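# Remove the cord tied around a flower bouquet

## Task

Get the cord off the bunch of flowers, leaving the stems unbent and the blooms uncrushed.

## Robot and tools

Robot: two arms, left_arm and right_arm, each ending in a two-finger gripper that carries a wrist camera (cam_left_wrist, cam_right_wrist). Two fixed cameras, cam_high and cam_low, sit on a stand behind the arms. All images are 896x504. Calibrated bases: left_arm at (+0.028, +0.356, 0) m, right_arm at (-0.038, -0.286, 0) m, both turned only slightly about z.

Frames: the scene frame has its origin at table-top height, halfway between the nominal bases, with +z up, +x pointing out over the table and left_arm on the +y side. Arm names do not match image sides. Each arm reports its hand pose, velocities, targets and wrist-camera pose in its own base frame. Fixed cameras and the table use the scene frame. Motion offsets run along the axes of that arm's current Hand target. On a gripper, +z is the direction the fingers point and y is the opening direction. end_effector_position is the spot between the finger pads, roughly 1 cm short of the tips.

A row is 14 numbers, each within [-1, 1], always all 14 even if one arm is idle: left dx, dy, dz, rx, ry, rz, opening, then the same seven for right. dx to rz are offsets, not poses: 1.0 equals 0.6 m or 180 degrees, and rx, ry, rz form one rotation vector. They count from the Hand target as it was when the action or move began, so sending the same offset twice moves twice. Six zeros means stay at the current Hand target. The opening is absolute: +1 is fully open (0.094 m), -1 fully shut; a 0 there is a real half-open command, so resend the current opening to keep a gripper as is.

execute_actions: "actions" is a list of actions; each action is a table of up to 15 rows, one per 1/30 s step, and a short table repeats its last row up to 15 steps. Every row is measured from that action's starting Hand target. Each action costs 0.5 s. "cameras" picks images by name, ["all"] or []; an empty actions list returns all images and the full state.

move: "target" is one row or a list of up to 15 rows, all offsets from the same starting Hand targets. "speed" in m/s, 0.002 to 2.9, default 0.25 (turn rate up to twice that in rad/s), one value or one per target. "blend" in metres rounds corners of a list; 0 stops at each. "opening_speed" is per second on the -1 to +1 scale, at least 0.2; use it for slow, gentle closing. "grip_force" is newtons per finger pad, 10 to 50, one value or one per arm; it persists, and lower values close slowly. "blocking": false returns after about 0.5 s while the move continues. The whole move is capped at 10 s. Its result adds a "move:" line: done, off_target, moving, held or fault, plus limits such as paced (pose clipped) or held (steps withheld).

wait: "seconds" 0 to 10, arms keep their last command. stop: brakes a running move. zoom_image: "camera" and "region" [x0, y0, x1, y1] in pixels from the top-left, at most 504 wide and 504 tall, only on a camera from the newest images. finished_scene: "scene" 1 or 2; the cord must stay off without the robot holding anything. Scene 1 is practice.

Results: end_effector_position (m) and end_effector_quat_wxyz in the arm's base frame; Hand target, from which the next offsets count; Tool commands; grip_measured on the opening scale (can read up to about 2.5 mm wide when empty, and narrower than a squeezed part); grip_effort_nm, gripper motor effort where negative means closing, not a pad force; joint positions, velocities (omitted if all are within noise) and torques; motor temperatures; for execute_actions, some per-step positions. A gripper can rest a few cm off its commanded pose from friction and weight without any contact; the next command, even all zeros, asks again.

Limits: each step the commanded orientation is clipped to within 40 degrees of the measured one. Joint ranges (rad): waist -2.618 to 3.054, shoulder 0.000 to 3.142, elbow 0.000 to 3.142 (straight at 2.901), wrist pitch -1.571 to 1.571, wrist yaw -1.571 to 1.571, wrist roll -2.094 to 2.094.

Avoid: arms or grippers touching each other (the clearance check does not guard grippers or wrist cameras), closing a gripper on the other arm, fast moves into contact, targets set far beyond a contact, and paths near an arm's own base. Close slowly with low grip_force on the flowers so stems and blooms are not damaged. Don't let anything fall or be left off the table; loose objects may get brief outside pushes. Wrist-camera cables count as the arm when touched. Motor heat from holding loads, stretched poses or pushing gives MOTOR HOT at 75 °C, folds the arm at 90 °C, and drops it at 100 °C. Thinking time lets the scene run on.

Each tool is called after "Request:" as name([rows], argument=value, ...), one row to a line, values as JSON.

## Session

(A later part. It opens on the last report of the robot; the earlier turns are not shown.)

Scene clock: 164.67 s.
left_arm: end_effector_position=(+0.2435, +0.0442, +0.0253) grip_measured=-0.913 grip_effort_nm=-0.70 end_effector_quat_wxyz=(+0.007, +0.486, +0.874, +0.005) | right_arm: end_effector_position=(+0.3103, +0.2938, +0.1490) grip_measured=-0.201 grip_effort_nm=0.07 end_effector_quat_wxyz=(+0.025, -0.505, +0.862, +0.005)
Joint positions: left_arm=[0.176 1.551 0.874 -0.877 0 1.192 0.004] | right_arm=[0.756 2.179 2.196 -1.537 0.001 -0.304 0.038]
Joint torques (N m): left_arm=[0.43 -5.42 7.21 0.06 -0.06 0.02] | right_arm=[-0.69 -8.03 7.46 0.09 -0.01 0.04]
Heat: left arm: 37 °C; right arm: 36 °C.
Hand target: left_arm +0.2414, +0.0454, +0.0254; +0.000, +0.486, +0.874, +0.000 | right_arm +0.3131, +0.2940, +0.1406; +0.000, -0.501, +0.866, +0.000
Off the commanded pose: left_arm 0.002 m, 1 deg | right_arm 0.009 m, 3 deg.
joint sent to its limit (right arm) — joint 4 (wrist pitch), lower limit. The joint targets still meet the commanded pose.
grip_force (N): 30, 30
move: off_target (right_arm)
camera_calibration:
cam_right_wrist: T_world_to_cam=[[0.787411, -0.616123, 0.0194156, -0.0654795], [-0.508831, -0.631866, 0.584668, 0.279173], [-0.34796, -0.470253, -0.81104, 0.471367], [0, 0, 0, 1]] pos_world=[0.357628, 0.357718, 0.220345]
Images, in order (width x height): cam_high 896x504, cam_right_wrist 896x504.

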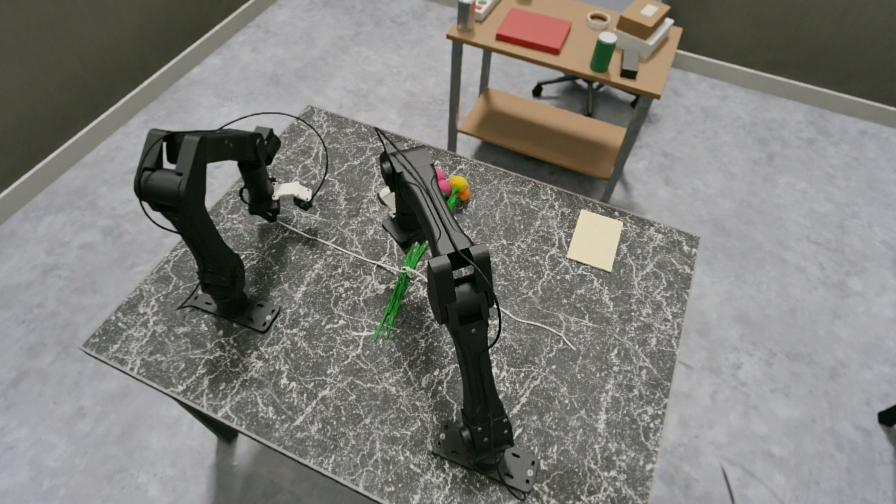

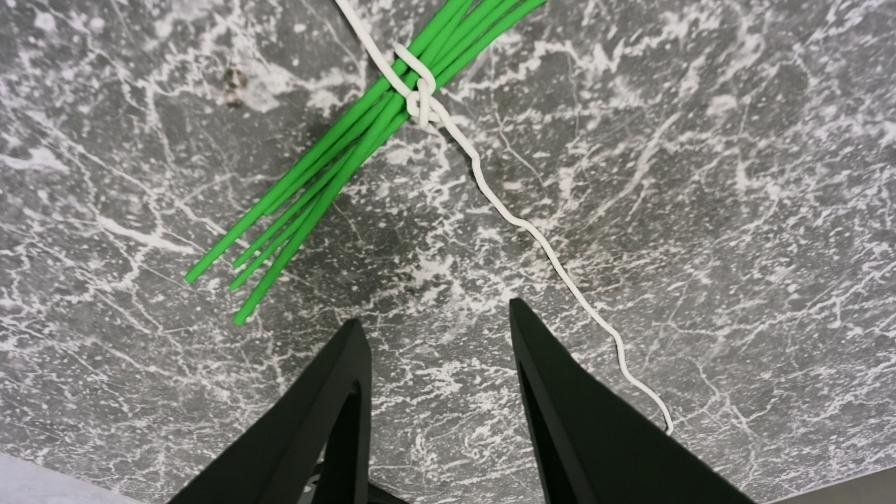

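Request:
move(target=[0, 0, 0, 0, 0, 0, -1, -0.0972, -0.0018, 0.1, 0, 0, 0, -0.2], speed=0.1, cameras=["cam_right_wrist"])

Scene clock: 174.10 s.
left_arm: end_effector_position=(+0.2435, +0.0442, +0.0253) grip_measured=-0.913 grip_effort_nm=-0.70 end_effector_quat_wxyz=(+0.007, +0.486, +0.874, +0.005) | right_arm: end_effector_position=(+0.3446, +0.3414, +0.0932) grip_measured=-0.201 grip_effort_nm=0.07 end_effector_quat_wxyz=(+0.023, -0.501, +0.865, +0.005)
Joint positions: left_arm=[0.176 1.551 0.874 -0.877 0 1.192 0.004] | right_arm=[0.779 2.487 2.503 -1.54 0.001 -0.271 0.038]
Joint torques (N m): left_arm=[0.42 -5.48 7.28 0.04 -0.05 0.02] | right_arm=[0.54 -9.87 7.46 0.12 -0.07 0.09]
Heat: left arm: 37 °C; right arm: 36 °C.
Hand target: left_arm +0.2414, +0.0454, +0.0254; +0.000, +0.486, +0.874, +0.000 | right_arm +0.3429, +0.3440, +0.0805; -0.001, -0.501, +0.866, +0.000
Off the commanded pose: left_arm 0.002 m, 1 deg | right_arm 0.013 m, 3 deg.
joint sent to its limit (right arm) — joint 4 (wrist pitch), lower limit. The joint targets still meet the commanded pose.
grip_force (N): 30, 30
move: off_target (right_arm)
camera_calibration:
cam_right_wrist: T_world_to_cam=[[0.781121, -0.624133, 0.0175168, -0.0570042], [-0.513658, -0.626402, 0.586325, 0.358995], [-0.354972, -0.466988, -0.809887, 0.461709], [0, 0, 0, 1]] pos_world=[0.392822, 0.40491, 0.164443]
Images, in order (width x height): cam_right_wrist 896x504.

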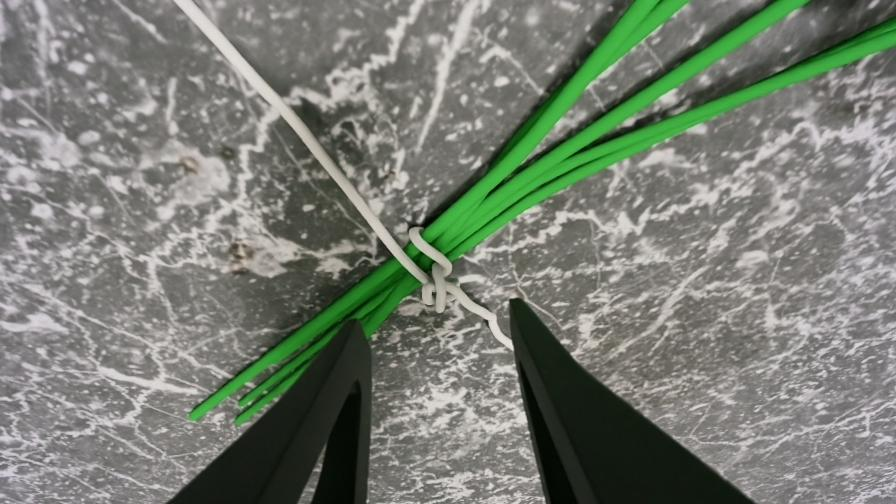

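Request:
zoom_image(camera="cam_right_wrist", region=[370, 210, 530, 350])

Scaled by 3.150 from the camera's 896x504 image, which has a finer 1280x720 frame.

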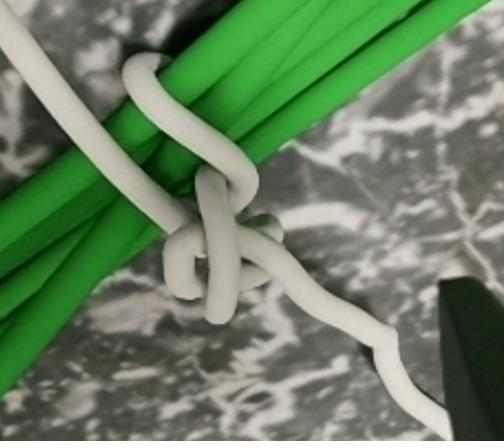

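Request:
move(target=[0.0708, 0.0439, 0, 0, 0, 0, -1, 0, 0, 0, 0, 0, 0, -0.2], speed=0.04, cameras=["cam_right_wrist"])

Request:
zoom_image(camera="cam_right_wrist", region=[340, 180, 560, 360])

Scene clock: 180.13 s.
left_arm: end_effector_position=(+0.2396, +0.0932, +0.0237) grip_measured=-0.913 grip_effort_nm=-0.70 end_effector_quat_wxyz=(+0.003, +0.486, +0.874, +0.004) | right_arm: end_effector_position=(+0.3446, +0.3414, +0.0932) grip_measured=-0.201 grip_effort_nm=0.07 end_effector_quat_wxyz=(+0.023, -0.501, +0.865, +0.005)
Joint positions: left_arm=[0.367 1.598 0.914 -0.877 -0.001 1.381 0.004] | right_arm=[0.779 2.487 2.503 -1.54 0.001 -0.27 0.038]
Joint torques (N m): left_arm=[0.44 -5.41 8.54 0.03 -0.05 0] | right_arm=[0.36 -9.8 7.72 0.1 -0.04 0.08]
Heat: left arm: 37 °C; right arm: 36 °C.
Hand target: left_arm +0.2412, +0.0953, +0.0253; -0.001, +0.486, +0.874, +0.000 | right_arm +0.3429, +0.3440, +0.0805; -0.001, -0.501, +0.866, +0.000
Off the commanded pose: left_arm 0.003 m, 1 deg | right_arm 0.013 m, 3 deg.
joint sent to its limit (right arm) — joint 4 (wrist pitch), lower limit. The joint targets still meet the commanded pose.
grip_force (N): 30, 30
move: off_target (right_arm)
camera_calibration:
cam_right_wrist: T_world_to_cam=[[0.780879, -0.624438, 0.0174495, -0.0567747], [-0.513885, -0.626246, 0.586292, 0.359027], [-0.355175, -0.46679, -0.809912, 0.461713], [0, 0, 0, 1]] pos_world=[0.392822, 0.40491, 0.164443]
Images, in order (width x height): cam_right_wrist 896x504.

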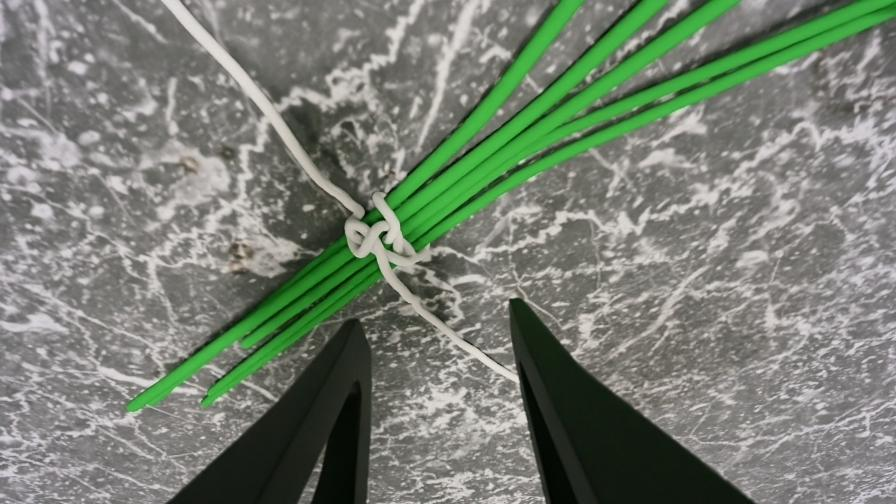

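Scaled by 2.291 from the camera's 896x504 image, which has a finer 1280x720 frame.

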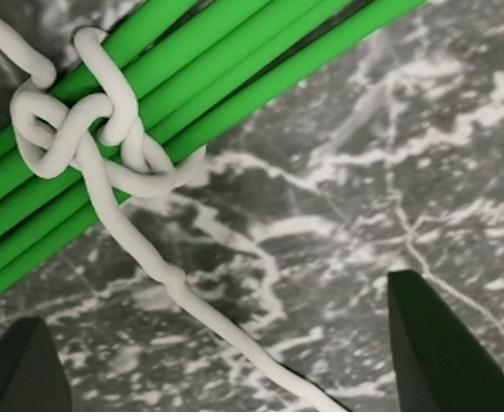

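Request:
zoom_image(camera="cam_right_wrist", region=[330, 170, 450, 290])

Scaled by 4.200 from the camera's 896x504 image, which has a finer 1280x720 frame.

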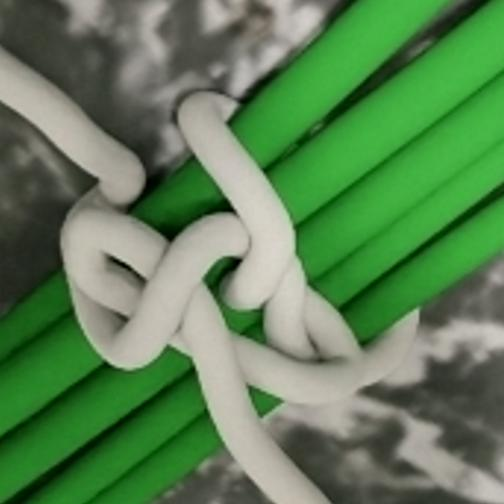

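Request:
move(target=[0, 0, 0, 0, 0, 0, -1, 0.3062, -0.1163, 0.05, 0, 0, -0.111, -0.3], speed=0.15, cameras=["cam_right_wrist", "cam_high"])

Scene clock: 193.87 s.
left_arm: end_effector_position=(+0.2396, +0.0932, +0.0237) grip_measured=-0.913 grip_effort_nm=-0.70 end_effector_quat_wxyz=(+0.003, +0.486, +0.874, +0.004) | right_arm: end_effector_position=(+0.3103, +0.1489, +0.0412) grip_measured=-0.299 grip_effort_nm=-0.07 end_effector_quat_wxyz=(-0.022, -0.641, +0.767, +0.003)
Joint positions: left_arm=[0.367 1.598 0.914 -0.877 -0.001 1.382 0.004] | right_arm=[0.447 1.935 1.398 -1.077 0.004 -0.946 0.033]
Joint torques (N m): left_arm=[0.36 -5.44 8.49 0.03 -0.07 0.02] | right_arm=[-0.21 -11.77 4.16 0.26 -0.03 -0.14]
Heat: left arm: 37 °C; right arm: 36 °C.
Hand target: left_arm +0.2412, +0.0953, +0.0253; -0.001, +0.486, +0.874, +0.000 | right_arm +0.3120, +0.1501, +0.0507; +0.000, -0.643, +0.766, +0.000
Off the commanded pose: left_arm 0.003 m, 1 deg | right_arm 0.010 m, 2 deg.
grip_force (N): 30, 30
move: done
camera_calibration:
cam_right_wrist: T_world_to_cam=[[0.945609, -0.324849, -0.0172034, -0.24356], [-0.236377, -0.722483, 0.649726, 0.176898], [-0.223492, -0.610321, -0.759973, 0.29597], [0, 0, 0, 1]] pos_world=[0.338274, 0.229323, 0.105804]
Images, in order (width x height): cam_high 896x504, cam_right_wrist 896x504.

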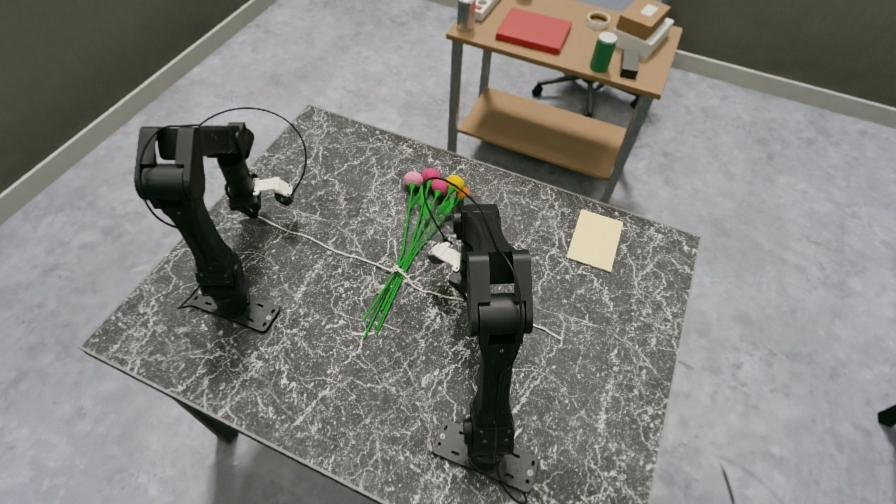

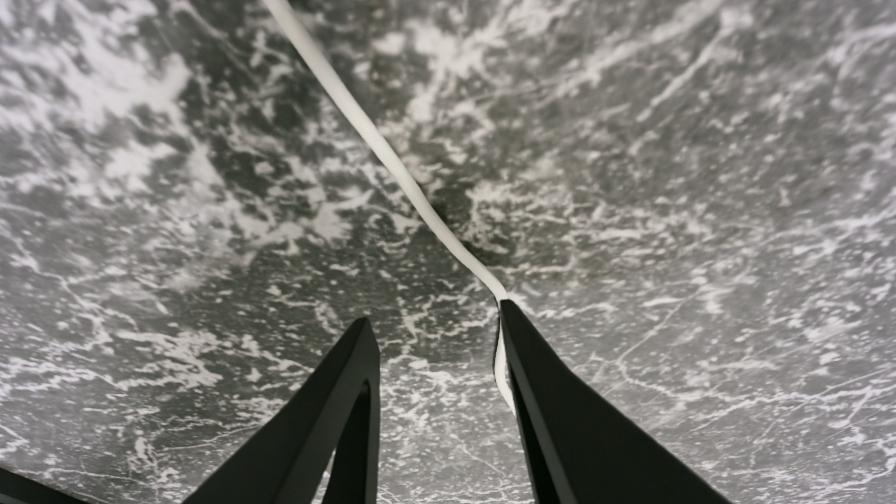

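Request:
move([
  [0, 0, 0, 0, 0, 0, -1, 0, -0.002, 0.0762, 0, 0, -0.083, -0.3],
  [0, 0, 0, 0, 0, 0, -1, 0, -0.002, 0.0962, 0, 0, -0.083, -0.3],
], speed=[0.08, 0.02], cameras=["cam_right_wrist"])

Scene clock: 201.47 s.
left_arm: end_effector_position=(+0.2396, +0.0932, +0.0237) grip_measured=-0.913 grip_effort_nm=-0.70 end_effector_quat_wxyz=(+0.003, +0.486, +0.874, +0.004) | right_arm: end_effector_position=(+0.3183, +0.1528, +0.0102) grip_measured=-0.299 grip_effort_nm=-0.07 end_effector_quat_wxyz=(-0.017, +0.736, -0.676, +0.009)
Joint positions: left_arm=[0.367 1.598 0.914 -0.877 -0.001 1.382 0.004] | right_arm=[0.447 1.935 1.267 -0.863 0.004 -1.209 0.033]
Joint torques (N m): left_arm=[0.38 -5.39 8.51 0.03 -0.04 0.03] | right_arm=[-0.44 -5.93 4.38 0.34 -0.07 -0.09]
Heat: left arm: 37 °C; right arm: 35 °C.
Hand target: left_arm +0.2412, +0.0953, +0.0253; -0.001, +0.486, +0.874, +0.000 | right_arm +0.3130, +0.1498, -0.0071; +0.000, +0.737, -0.675, +0.000
Off the commanded pose: left_arm 0.003 m, 1 deg | right_arm 0.018 m, 2 deg.
grip_force (N): 30, 30
move: off_target (right_arm)
camera_calibration:
cam_right_wrist: T_world_to_cam=[[0.996604, -0.0677689, 0.0467692, -0.306592], [-0.0822121, -0.787234, 0.61115, 0.163051], [-0.00459873, -0.61292, -0.790132, 0.207536], [0, 0, 0, 1]] pos_world=[0.31991, 0.234784, 0.078671]
Images, in order (width x height): cam_right_wrist 896x504.

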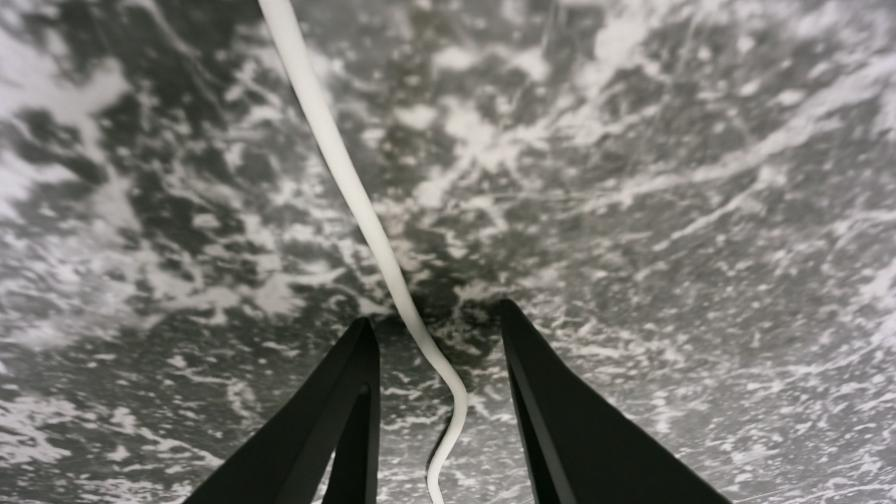

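Request:
move([
  [0, 0, 0, 0, 0, 0, -1, 0, 0, 0.004, 0, 0, 0, -0.3],
  [0, 0, 0, 0, 0, 0, -1, 0, 0, 0.004, 0, 0, 0, -1],
], speed=0.02, cameras=["cam_right_wrist"])

Scene clock: 206.77 s.
left_arm: end_effector_position=(+0.2396, +0.0932, +0.0237) grip_measured=-0.913 grip_effort_nm=-0.70 end_effector_quat_wxyz=(+0.003, +0.486, +0.874, +0.004) | right_arm: end_effector_position=(+0.3199, +0.1536, +0.0091) grip_measured=-0.943 grip_effort_nm=-0.62 end_effector_quat_wxyz=(-0.020, +0.737, -0.676, +0.010)
Joint positions: left_arm=[0.367 1.598 0.914 -0.877 -0.001 1.382 0.004] | right_arm=[0.447 1.938 1.267 -0.855 0.004 -1.21 0.003]
Joint torques (N m): left_arm=[0.43 -5.48 8.55 0.04 -0.05 0.01] | right_arm=[-0.28 -5.82 3.63 0.34 -0.04 -0.05]
Heat: left arm: 37 °C; right arm: 35 °C.
Hand target: left_arm +0.2412, +0.0953, +0.0253; -0.001, +0.486, +0.874, +0.000 | right_arm +0.3130, +0.1498, -0.0095; +0.000, +0.738, -0.675, +0.000
Off the commanded pose: left_arm 0.003 m, 1 deg | right_arm 0.020 m, 3 deg.
grip_force (N): 30, 30
move: off_target (right_arm); target 2's new opening was sent with right_arm's hand 0.020 m and 2 deg from that target
camera_calibration:
cam_right_wrist: T_world_to_cam=[[0.996418, -0.0671204, 0.0514304, -0.308161], [-0.0845584, -0.788672, 0.608972, 0.165431], [-0.000312773, -0.61114, -0.791522, 0.205515], [0, 0, 0, 1]] pos_world=[0.32111, 0.235385, 0.0777758]
Images, in order (width x height): cam_right_wrist 896x504.

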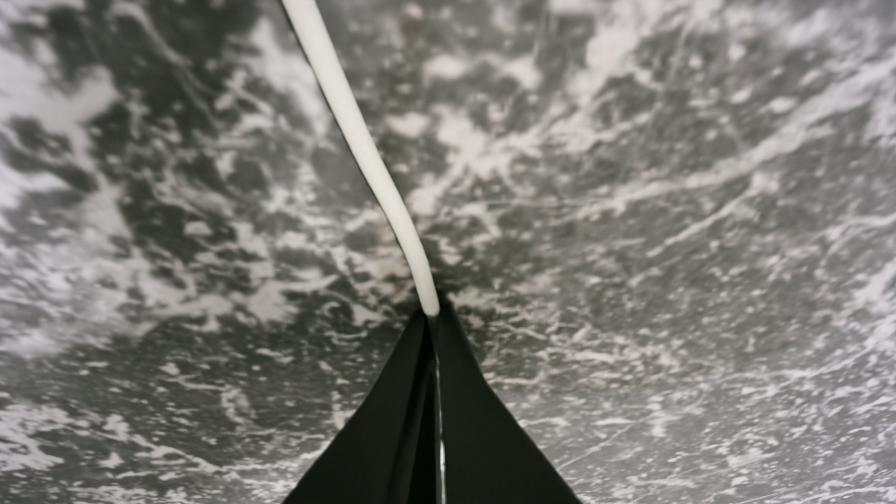

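Request:
move(target=[0, 0, 0, 0, 0, 0, -1, 0.0823, 0.0157, -0.05, 0, 0, 0.05, -1], speed=0.05, cameras=["cam_high", "cam_right_wrist"])

Request:
zoom_image(camera="cam_high", region=[340, 220, 480, 320])

Scene clock: 211.87 s.
left_arm: end_effector_position=(+0.2396, +0.0932, +0.0237) grip_measured=-0.913 grip_effort_nm=-0.70 end_effector_quat_wxyz=(+0.003, +0.486, +0.874, +0.004) | right_arm: end_effector_position=(+0.3140, +0.1041, +0.0120) grip_measured=-0.945 grip_effort_nm=-0.67 end_effector_quat_wxyz=(+0.001, +0.686, -0.727, -0.002)
Joint positions: left_arm=[0.367 1.598 0.914 -0.877 -0.001 1.382 0.004] | right_arm=[0.316 1.891 1.215 -0.897 -0.003 -1.197 0.003]
Joint torques (N m): left_arm=[0.36 -5.37 8.53 0.03 -0.06 0.02] | right_arm=[-0.51 -10.97 4.07 0.01 0 0.09]
Heat: left arm: 37 °C; right arm: 35 °C.
Hand target: left_arm +0.2412, +0.0953, +0.0253; -0.001, +0.486, +0.874, +0.000 | right_arm +0.3080, +0.0998, +0.0205; +0.000, +0.682, -0.731, +0.000
Off the commanded pose: left_arm 0.003 m, 1 deg | right_arm 0.011 m, 1 deg.
grip_force (N): 30, 30
move: off_target (right_arm)
camera_calibration:
cam_right_wrist: T_world_to_cam=[[0.977761, -0.209615, 0.00667364, -0.284515], [-0.168014, -0.763873, 0.623112, 0.147637], [-0.125516, -0.610376, -0.782104, 0.216756], [0, 0, 0, 1]] pos_world=[0.3302, 0.18544, 0.0794297]
Images, in order (width x height): cam_high 896x504, cam_right_wrist 896x504.

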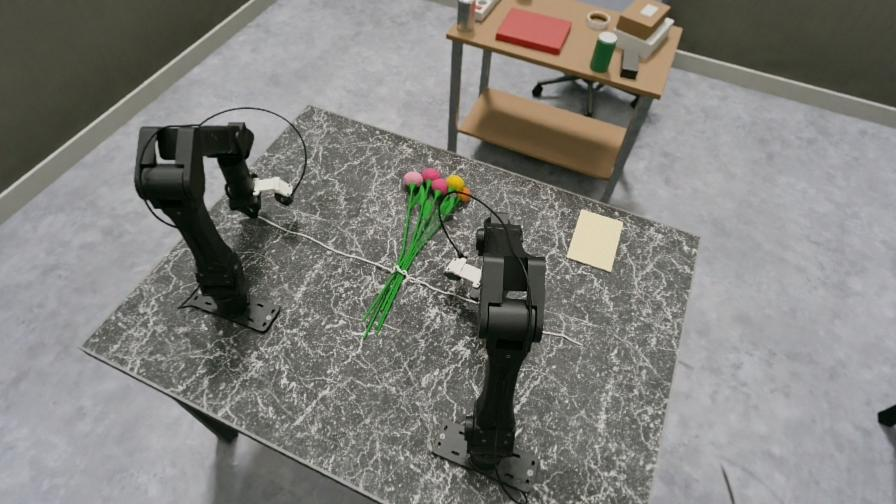

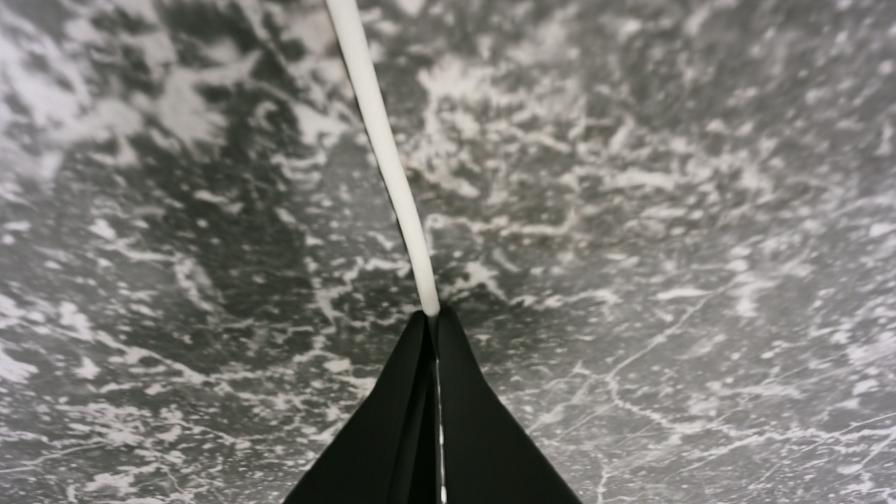

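Scaled by 3.600 from the camera's 896x504 image, which has a finer 1280x720 frame.

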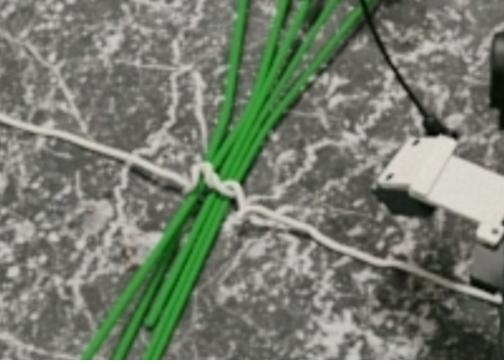

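Request:
move(target=[0.0567, 0.0351, 0, 0, 0, -0.05, -1, 0.117, 0, 0, 0, 0, 0.06, -1], speed=0.05, cameras=["cam_high", "cam_low"])

Request:
zoom_image(camera="cam_high", region=[340, 220, 480, 320])

Request:
zoom_image(camera="cam_low", region=[350, 270, 500, 350])

Scene clock: 216.47 s.
left_arm: end_effector_position=(+0.2364, +0.1275, +0.0228) grip_measured=-0.913 grip_effort_nm=-0.70 end_effector_quat_wxyz=(-0.001, +0.425, +0.905, -0.006) | right_arm: end_effector_position=(+0.3056, +0.0375, +0.0138) grip_measured=-0.945 grip_effort_nm=-0.67 end_effector_quat_wxyz=(-0.004, -0.613, +0.790, +0.011)
Joint positions: left_arm=[0.495 1.66 0.977 -0.898 0.006 1.372 0.004] | right_arm=[0.11 1.822 1.131 -0.898 -0.015 -1.211 0.003]
Joint torques (N m): left_arm=[0.94 -6.01 9.02 0.14 -0.11 -0.09] | right_arm=[-1.26 -10.15 4.03 0.13 0.17 -0.09]
Heat: left arm: 37 °C; right arm: 35 °C.
Hand target: left_arm +0.2413, +0.1352, +0.0253; +0.000, +0.416, +0.909, +0.000 | right_arm +0.3032, +0.0298, +0.0205; +0.000, -0.610, +0.792, +0.000
Off the commanded pose: left_arm 0.009 m, 1 deg | right_arm 0.010 m, 1 deg.
grip_force (N): 30, 30
move: done
Images, in order (width x height): cam_high 896x504, cam_low 896x504.

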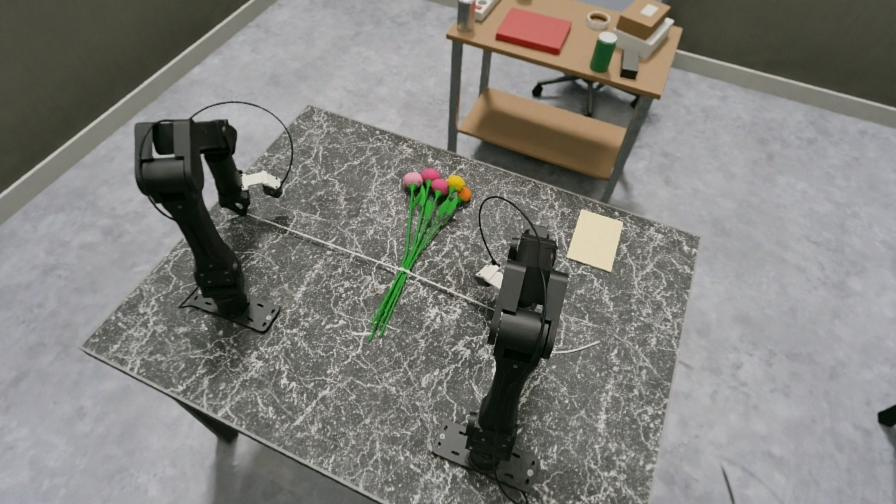

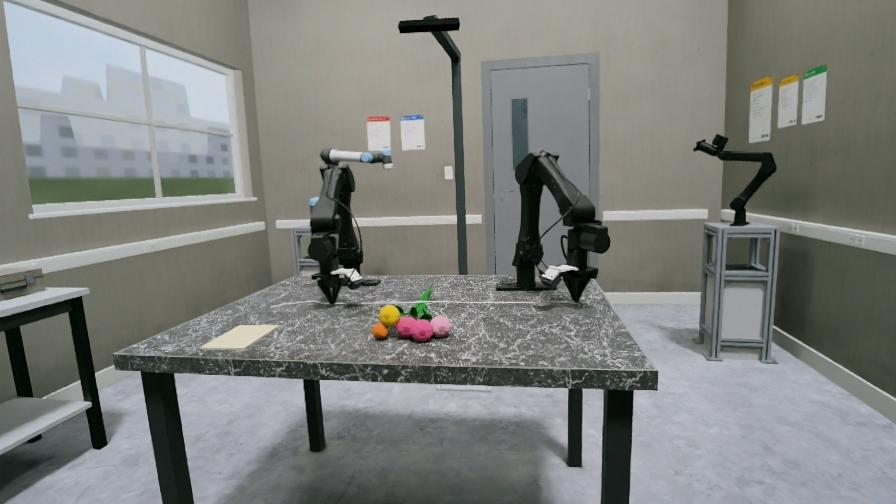

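Scaled by 3.600 from the camera's 896x504 image, which has a finer 1280x720 frame.

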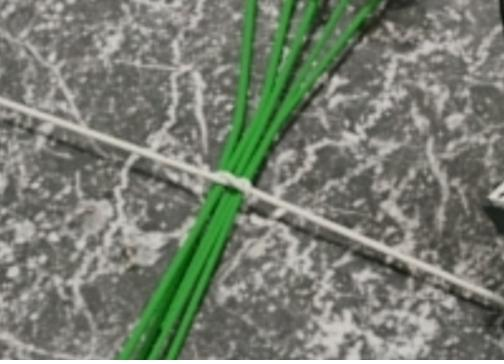

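Scaled by 3.360 from the camera's 896x504 image, which has a finer 1280x720 frame.

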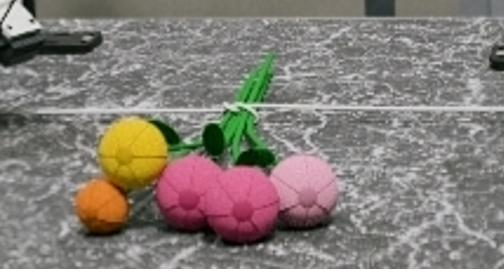

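Request:
move(target=[0, 0, 0, 0, 0, 0, -1, -0.03, 0, 0.02, 0, 0, 0, -1], speed=0.05)

Request:
move([
  [0, 0, 0, 0, 0, 0, -1, 0, 0, 0, 0, 0, 0, -0.3],
  [0, 0, 0, 0, 0, 0, -1, 0, 0, -0.17, 0, 0, 0, -0.3],
], speed=0.1, cameras=["cam_right_wrist"])

Scene clock: 222.07 s.
left_arm: end_effector_position=(+0.2357, +0.1290, +0.0228) grip_measured=-0.913 grip_effort_nm=-0.70 end_effector_quat_wxyz=(-0.002, +0.422, +0.906, -0.005) | right_arm: end_effector_position=(+0.3101, +0.0467, +0.0138) grip_measured=-0.945 grip_effort_nm=-0.67 end_effector_quat_wxyz=(+0.003, -0.611, +0.792, +0.001)
Joint positions: left_arm=[0.499 1.66 0.977 -0.898 0.003 1.371 0.004] | right_arm=[0.144 1.822 1.131 -0.875 -0.005 -1.17 0.003]
Joint torques (N m): left_arm=[0.57 -6.05 9.06 0.16 -0.1 -0.1] | right_arm=[0.43 -6.97 4.21 0.35 0.04 0.07]
Heat: left arm: 37 °C; right arm: 35 °C.
Hand target: left_arm +0.2412, +0.1353, +0.0253; +0.000, +0.416, +0.909, +0.000 | right_arm +0.3078, +0.0472, +0.0085; +0.000, -0.610, +0.792, +0.000
Off the commanded pose: left_arm 0.009 m, 1 deg | right_arm 0.006 m, 0 deg.
grip_force (N): 30, 30
move: done

Scene clock: 224.53 s.
left_arm: end_effector_position=(+0.2356, +0.1291, +0.0228) grip_measured=-0.913 grip_effort_nm=-0.70 end_effector_quat_wxyz=(-0.002, +0.422, +0.906, -0.005) | right_arm: end_effector_position=(+0.3058, +0.0458, +0.0955) grip_measured=-0.301 grip_effort_nm=0.07 end_effector_quat_wxyz=(-0.014, -0.610, +0.792, +0.010)
Joint positions: left_arm=[0.499 1.66 0.977 -0.898 0.003 1.371 0.004] | right_arm=[0.144 1.754 1.385 -1.237 -0.003 -1.169 0.033]
Joint torques (N m): left_arm=[0.61 -6.05 9.01 0.15 -0.08 -0.09] | right_arm=[0.51 -9.63 7.53 -0.09 0.05 0.05]
Heat: left arm: 37 °C; right arm: 35 °C.
Hand target: left_arm +0.2412, +0.1353, +0.0253; +0.000, +0.416, +0.909, +0.000 | right_arm +0.3078, +0.0472, +0.1105; +0.000, -0.610, +0.792, +0.000
Off the commanded pose: left_arm 0.009 m, 1 deg | right_arm 0.015 m, 2 deg.
grip_force (N): 30, 30
move: off_target (right_arm)
camera_calibration:
cam_right_wrist: T_world_to_cam=[[0.916451, -0.399607, -0.0207782, -0.259218], [-0.296293, -0.712579, 0.635957, 0.085276], [-0.268939, -0.576667, -0.771445, 0.286759], [0, 0, 0, 1]] pos_world=[0.339948, 0.122545, 0.161601]
Images, in order (width x height): cam_right_wrist 896x504.

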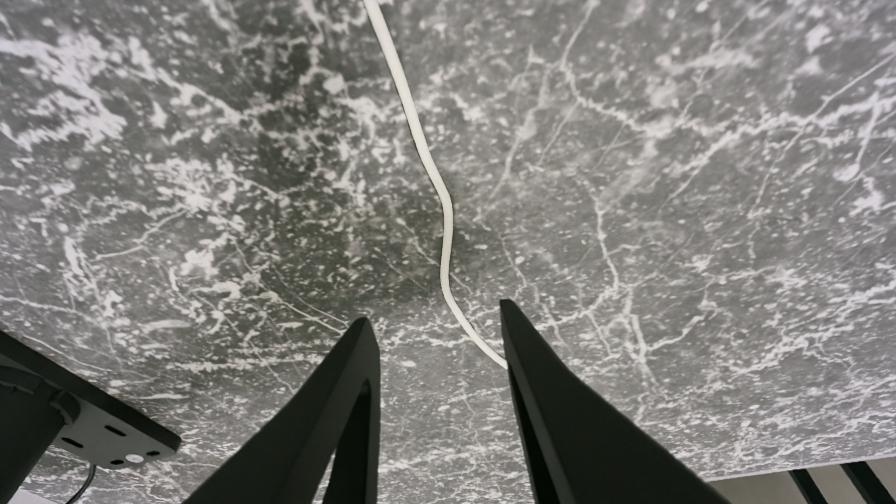

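Request:
move(target=[0, 0, 0, 0, 0, 0, -1, -0.4934, 0.07, 0.0425, 0, 0, 0.084, -0.3], speed=0.2, cameras=["cam_right_wrist"])

Request:
zoom_image(camera="cam_right_wrist", region=[360, 200, 520, 340])

Scene clock: 229.13 s.
left_arm: end_effector_position=(+0.2356, +0.1291, +0.0228) grip_measured=-0.913 grip_effort_nm=-0.70 end_effector_quat_wxyz=(-0.002, +0.422, +0.906, -0.005) | right_arm: end_effector_position=(+0.3413, +0.3455, +0.0993) grip_measured=-0.301 grip_effort_nm=0.07 end_effector_quat_wxyz=(+0.030, -0.505, +0.862, +0.008)
Joint positions: left_arm=[0.499 1.66 0.977 -0.898 0.003 1.371 0.004] | right_arm=[0.79 2.472 2.501 -1.537 0.001 -0.27 0.033]
Joint torques (N m): left_arm=[0.62 -6 9.06 0.15 -0.07 -0.08] | right_arm=[-0.34 -9.69 7.56 0.11 -0.04 0.06]
Heat: left arm: 37 °C; right arm: 36 °C.
Hand target: left_arm +0.2412, +0.1353, +0.0253; +0.000, +0.416, +0.909, +0.000 | right_arm +0.3427, +0.3442, +0.0849; +0.000, -0.501, +0.865, +0.000
Off the commanded pose: left_arm 0.009 m, 1 deg | right_arm 0.014 m, 4 deg.
joint sent to its limit (right arm) — joint 4 (wrist pitch), lower limit. The joint targets still meet the commanded pose.
grip_force (N): 30, 30
move: off_target (right_arm)
camera_calibration:
cam_right_wrist: T_world_to_cam=[[0.787282, -0.616305, 0.0188337, -0.0568249], [-0.512987, -0.637744, 0.574567, 0.361089], [-0.342097, -0.462008, -0.818241, 0.462021], [0, 0, 0, 1]] pos_world=[0.388028, 0.408718, 0.171645]
Images, in order (width x height): cam_right_wrist 896x504.

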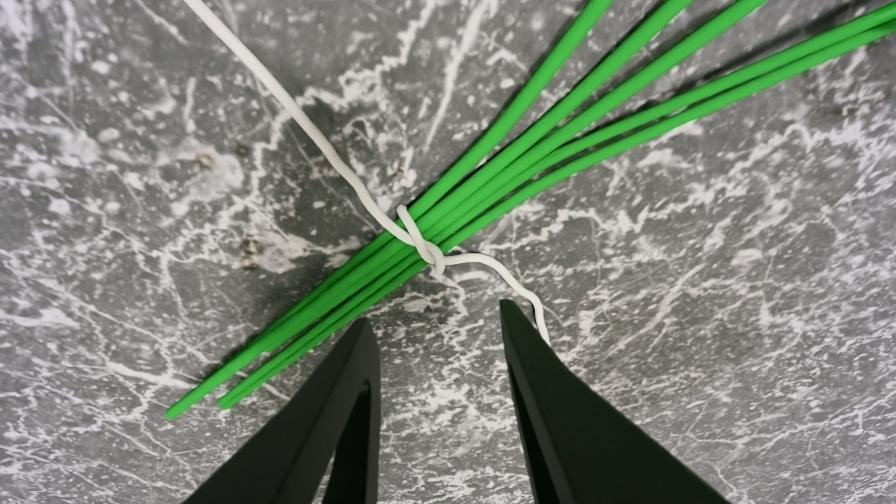

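Scaled by 3.150 from the camera's 896x504 image, which has a finer 1280x720 frame.

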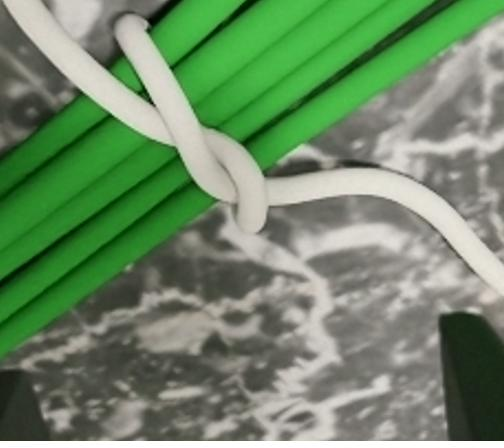

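Request:
move(target=[-0.0151, -0.0131, 0.02, 0, 0, 0, -1, 0.3882, -0.1405, -0.0583, 0, 0, 0, -0.3], speed=0.15, cameras=["cam_high"])

Scene clock: 241.93 s.
left_arm: end_effector_position=(+0.2450, +0.1272, +0.0216) grip_measured=-0.913 grip_effort_nm=-0.70 end_effector_quat_wxyz=(+0.007, +0.415, +0.910, +0.008) | right_arm: end_effector_position=(+0.3017, +0.1007, +0.1145) grip_measured=-0.301 grip_effort_nm=0.07 end_effector_quat_wxyz=(-0.014, -0.498, +0.867, +0.002)
Joint positions: left_arm=[0.476 1.66 0.971 -0.86 0.001 1.333 0.004] | right_arm=[0.32 1.774 1.485 -1.31 0.002 -0.723 0.033]
Joint torques (N m): left_arm=[-0.57 -6 4.56 0.34 -0.07 -0.1] | right_arm=[-0.03 -10.07 4.33 0.27 -0.03 -0.06]
Heat: left arm: 37 °C; right arm: 36 °C.
Hand target: left_arm +0.2413, +0.1234, +0.0134; +0.000, +0.416, +0.909, +0.000 | right_arm +0.2997, +0.1001, +0.1200; +0.000, -0.501, +0.866, +0.000
Off the commanded pose: left_arm 0.010 m, 1 deg | right_arm 0.006 m, 2 deg.
grip_force (N): 30, 30
move: done
Images, in order (width x height): cam_high 896x504.

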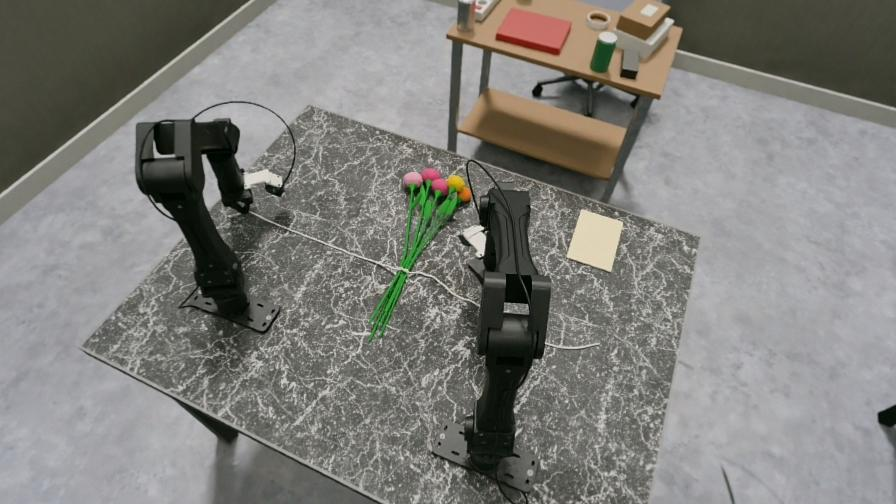

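Request:
move([
  [0, 0, 0, 0, 0, 0, -0.3, 0, 0, 0, 0, 0, 0, -0.3],
  [0, 0, -0.1, 0, 0, 0, -0.3, 0, 0, 0, 0, 0, 0, -0.3],
  [-0.431, -0.4137, -0.0833, 0, 0, 0.2, -0.3, 0, 0, 0, 0, 0, 0, -0.3],
], speed=[0.1, 0.1, 0.2], blend=[0, 0.02, 0], cameras=["cam_left_wrist", "cam_high"])

Scene clock: 249.80 s.
left_arm: end_effector_position=(+0.2205, -0.2319, +0.0625) grip_measured=-0.303 grip_effort_nm=0.11 end_effector_quat_wxyz=(+0.004, +0.680, +0.734, +0.002) | right_arm: end_effector_position=(+0.3017, +0.1007, +0.1145) grip_measured=-0.301 grip_effort_nm=0.07 end_effector_quat_wxyz=(-0.014, -0.498, +0.867, +0.002)
Joint positions: left_arm=[-0.816 1.779 1.282 -1.068 -0.005 0.678 0.033] | right_arm=[0.32 1.774 1.485 -1.31 0.002 -0.724 0.033]
Joint torques (N m): left_arm=[0.1 -7.6 9.13 0.06 0.02 -0.05] | right_arm=[-0.35 -9.98 4.37 0.22 -0.01 -0.02]
Heat: left arm: 37 °C; right arm: 36 °C.
Hand target: left_arm +0.2222, -0.2346, +0.0634; +0.000, +0.677, +0.736, +0.000 | right_arm +0.2997, +0.1001, +0.1200; +0.000, -0.501, +0.866, +0.000
Off the commanded pose: left_arm 0.003 m, 1 deg | right_arm 0.006 m, 2 deg.
grip_force (N): 30, 30
move: done
camera_calibration:
cam_left_wrist: T_world_to_cam=[[-0.997947, 0.0445285, 0.0460426, 0.223983], [0.0634962, 0.78226, 0.619707, 0.151777], [-0.00842267, 0.621358, -0.783481, 0.297561], [0, 0, 0, 1]] pos_world=[0.216392, -0.313595, 0.128763]
Images, in order (width x height): cam_high 896x504, cam_left_wrist 896x504.

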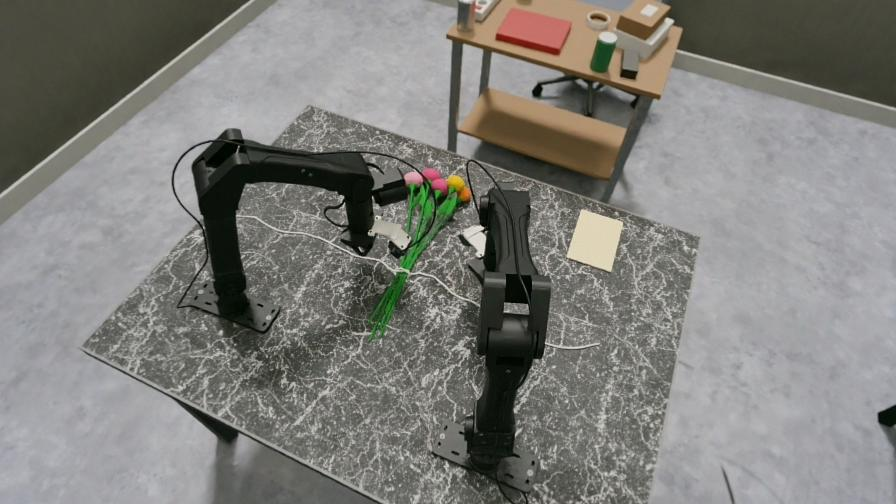

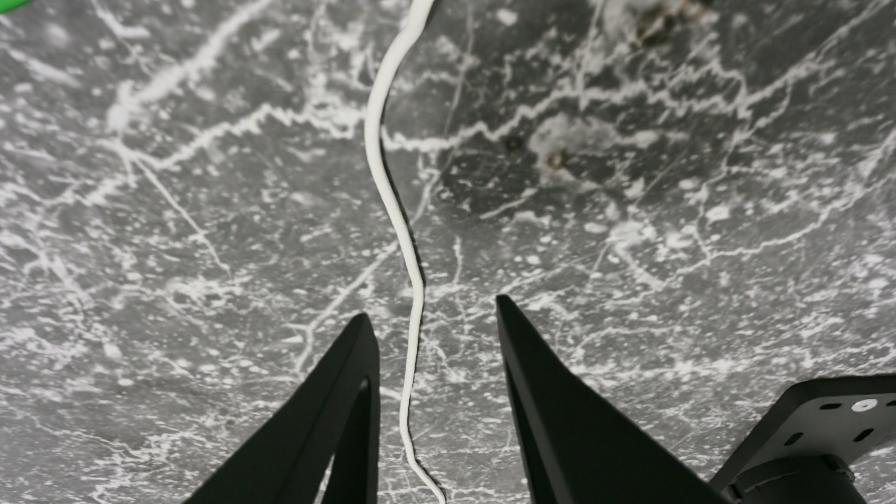

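Request:
move([
  [-0.001, 0.0117, 0.08, 0, 0, 0, -0.3, 0, 0, 0, 0, 0, 0, -0.3],
  [-0.001, 0.0117, 0.1, 0, 0, 0, -0.3, 0, 0, 0, 0, 0, 0, -0.3],
], speed=[0.08, 0.02], cameras=["cam_left_wrist"])

Scene clock: 255.97 s.
left_arm: end_effector_position=(+0.2312, -0.2388, +0.0136) grip_measured=-0.303 grip_effort_nm=0.11 end_effector_quat_wxyz=(+0.011, +0.678, +0.735, +0.002) | right_arm: end_effector_position=(+0.3017, +0.1007, +0.1145) grip_measured=-0.301 grip_effort_nm=0.07 end_effector_quat_wxyz=(-0.014, -0.498, +0.867, +0.002)
Joint positions: left_arm=[-0.807 1.874 1.198 -0.874 -0.005 0.682 0.033] | right_arm=[0.32 1.774 1.485 -1.31 0.002 -0.724 0.033]
Joint torques (N m): left_arm=[0.55 -7.97 4.72 0.38 0.01 0.01] | right_arm=[-0.31 -10.26 4.4 0.25 0.01 -0.06]
Heat: left arm: 37 °C; right arm: 36 °C.
Hand target: left_arm +0.2293, -0.2348, +0.0034; +0.000, +0.677, +0.736, +0.000 | right_arm +0.2997, +0.1001, +0.1200; +0.000, -0.501, +0.866, +0.000
Off the commanded pose: left_arm 0.011 m, 1 deg | right_arm 0.006 m, 2 deg.
grip_force (N): 30, 30
move: off_target (left_arm)
camera_calibration:
cam_left_wrist: T_world_to_cam=[[-0.998569, 0.0396461, 0.0358916, 0.236355], [0.0533264, 0.788856, 0.61226, 0.190823], [-0.00403957, 0.613298, -0.789841, 0.260891], [0, 0, 0, 1]] pos_world=[0.226894, -0.319906, 0.0807459]
Images, in order (width x height): cam_left_wrist 896x504.

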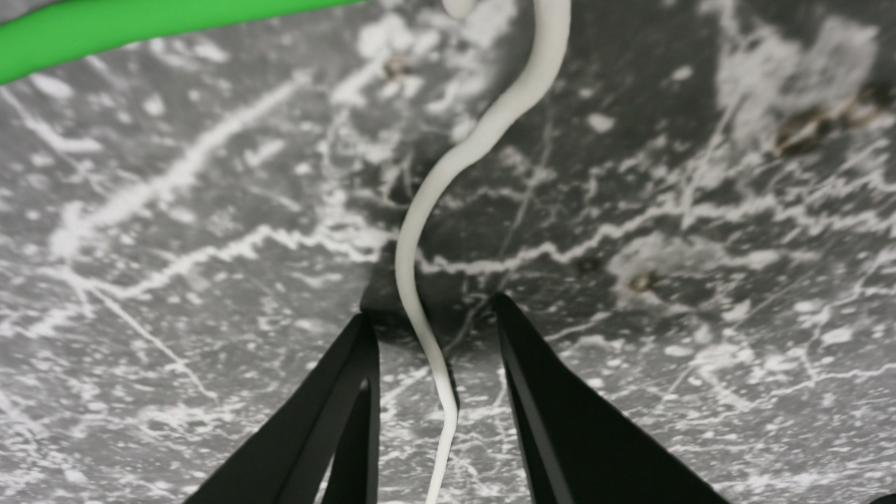

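Request:
move([
  [0, 0, 0.008, 0, 0, 0, -0.3, 0, 0, 0, 0, 0, 0, -0.3],
  [0, 0, 0.008, 0, 0, 0, -1, 0, 0, 0, 0, 0, 0, -0.3],
], speed=0.02, cameras=["cam_left_wrist"])

Scene clock: 259.83 s.
left_arm: end_effector_position=(+0.2318, -0.2395, +0.0118) grip_measured=-0.912 grip_effort_nm=-0.67 end_effector_quat_wxyz=(+0.013, +0.678, +0.735, +0.002) | right_arm: end_effector_position=(+0.3017, +0.1007, +0.1145) grip_measured=-0.301 grip_effort_nm=0.07 end_effector_quat_wxyz=(-0.014, -0.498, +0.867, +0.002)
Joint positions: left_arm=[-0.807 1.876 1.192 -0.862 -0.005 0.683 0.004] | right_arm=[0.32 1.774 1.485 -1.31 0.002 -0.724 0.033]
Joint torques (N m): left_arm=[0.55 -7.47 4.21 0.47 0.01 0.01] | right_arm=[-0.08 -10.03 4.44 0.22 -0.05 -0.02]
Heat: left arm: 37 °C; right arm: 36 °C.
Hand target: left_arm +0.2292, -0.2347, -0.0014; +0.000, +0.677, +0.736, +0.000 | right_arm +0.2997, +0.1001, +0.1200; +0.000, -0.501, +0.866, +0.000
Off the commanded pose: left_arm 0.014 m, 2 deg | right_arm 0.006 m, 2 deg.
grip_force (N): 30, 30
move: off_target (left_arm); target 2's new opening was sent with left_arm's hand 0.014 m and 1 deg from that target
camera_calibration:
cam_left_wrist: T_world_to_cam=[[-0.998639, 0.0405545, 0.0328095, 0.237179], [0.0521499, 0.790989, 0.609603, 0.193213], [-0.0012298, 0.610484, -0.792027, 0.258584], [0, 0, 0, 1]] pos_world=[0.227098, -0.320309, 0.0792402]
Images, in order (width x height): cam_left_wrist 896x504.

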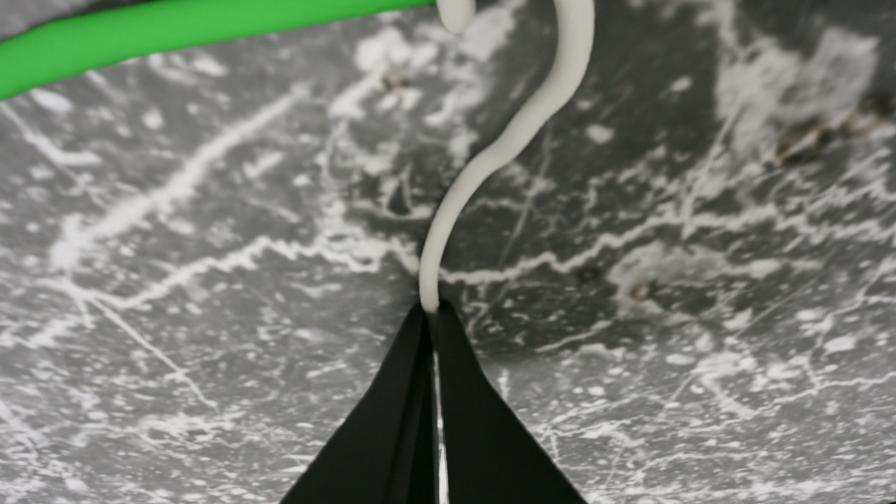

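Request:
move(target=[0.1661, 0.0140, -0.0433, 0, 0, 0, -1, 0, 0, 0, 0, 0, 0, -0.3], speed=0.05, cameras=["cam_high", "cam_left_wrist"])

Request:
zoom_image(camera="cam_high", region=[300, 160, 500, 340])

Scene clock: 264.30 s.
left_arm: end_effector_position=(+0.2367, -0.1421, +0.0240) grip_measured=-0.913 grip_effort_nm=-0.70 end_effector_quat_wxyz=(+0.010, +0.677, +0.736, +0.000) | right_arm: end_effector_position=(+0.3017, +0.1007, +0.1145) grip_measured=-0.301 grip_effort_nm=0.07 end_effector_quat_wxyz=(-0.014, -0.498, +0.867, +0.002)
Joint positions: left_arm=[-0.541 1.659 0.98 -0.873 0.005 0.946 0.004] | right_arm=[0.32 1.774 1.485 -1.31 0.002 -0.724 0.033]
Joint torques (N m): left_arm=[0.49 -9.17 4.52 0.04 -0.1 0.01] | right_arm=[-0.16 -9.95 4.36 0.27 0.01 -0.09]
Heat: left arm: 37 °C; right arm: 36 °C.
Hand target: left_arm +0.2293, -0.1346, +0.0245; +0.000, +0.677, +0.736, +0.000 | right_arm +0.2997, +0.1001, +0.1200; +0.000, -0.501, +0.866, +0.000
Off the commanded pose: left_arm 0.010 m, 1 deg | right_arm 0.006 m, 2 deg.
grip_force (N): 30, 30
move: done
camera_calibration:
cam_left_wrist: T_world_to_cam=[[-0.998464, 0.0383696, 0.0399553, 0.237242], [0.0547923, 0.790193, 0.610404, 0.107774], [-0.00815147, 0.611656, -0.791082, 0.210484], [0, 0, 0, 1]] pos_world=[0.232689, -0.223009, 0.091245]
Images, in order (width x height): cam_high 896x504, cam_left_wrist 896x504.

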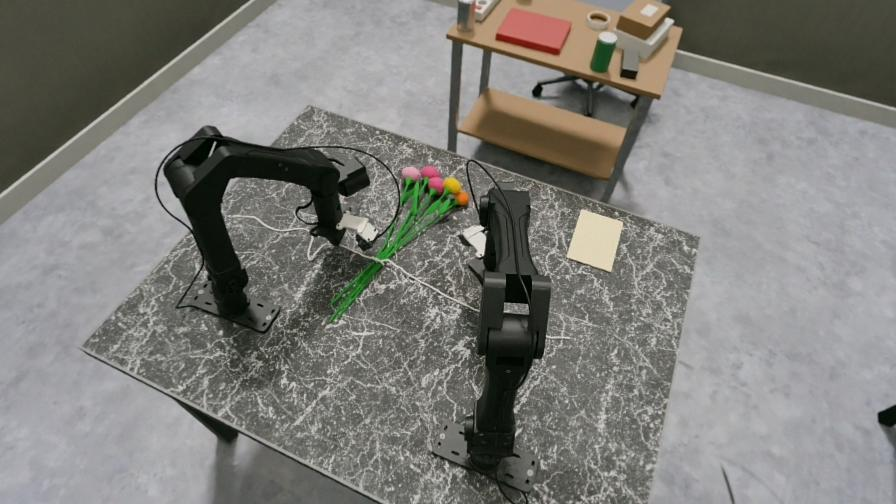

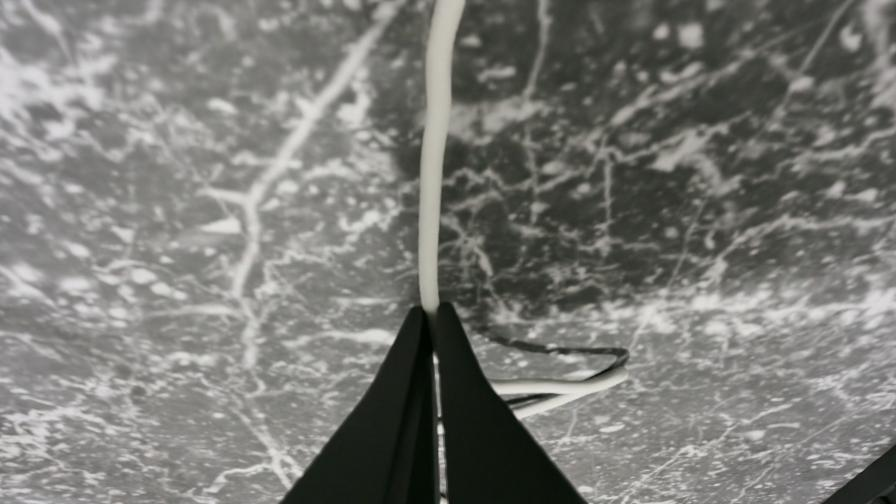

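Scaled by 2.520 from the camera's 896x504 image, which has a finer 1280x720 frame.

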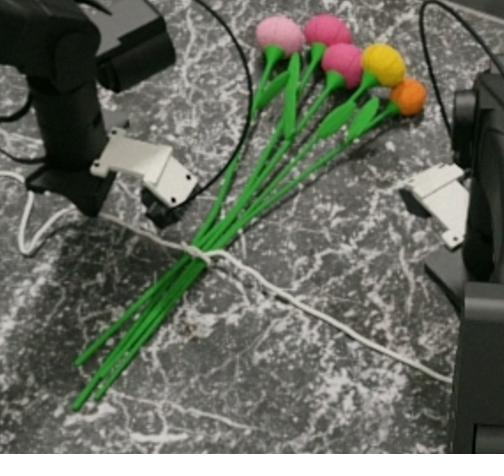

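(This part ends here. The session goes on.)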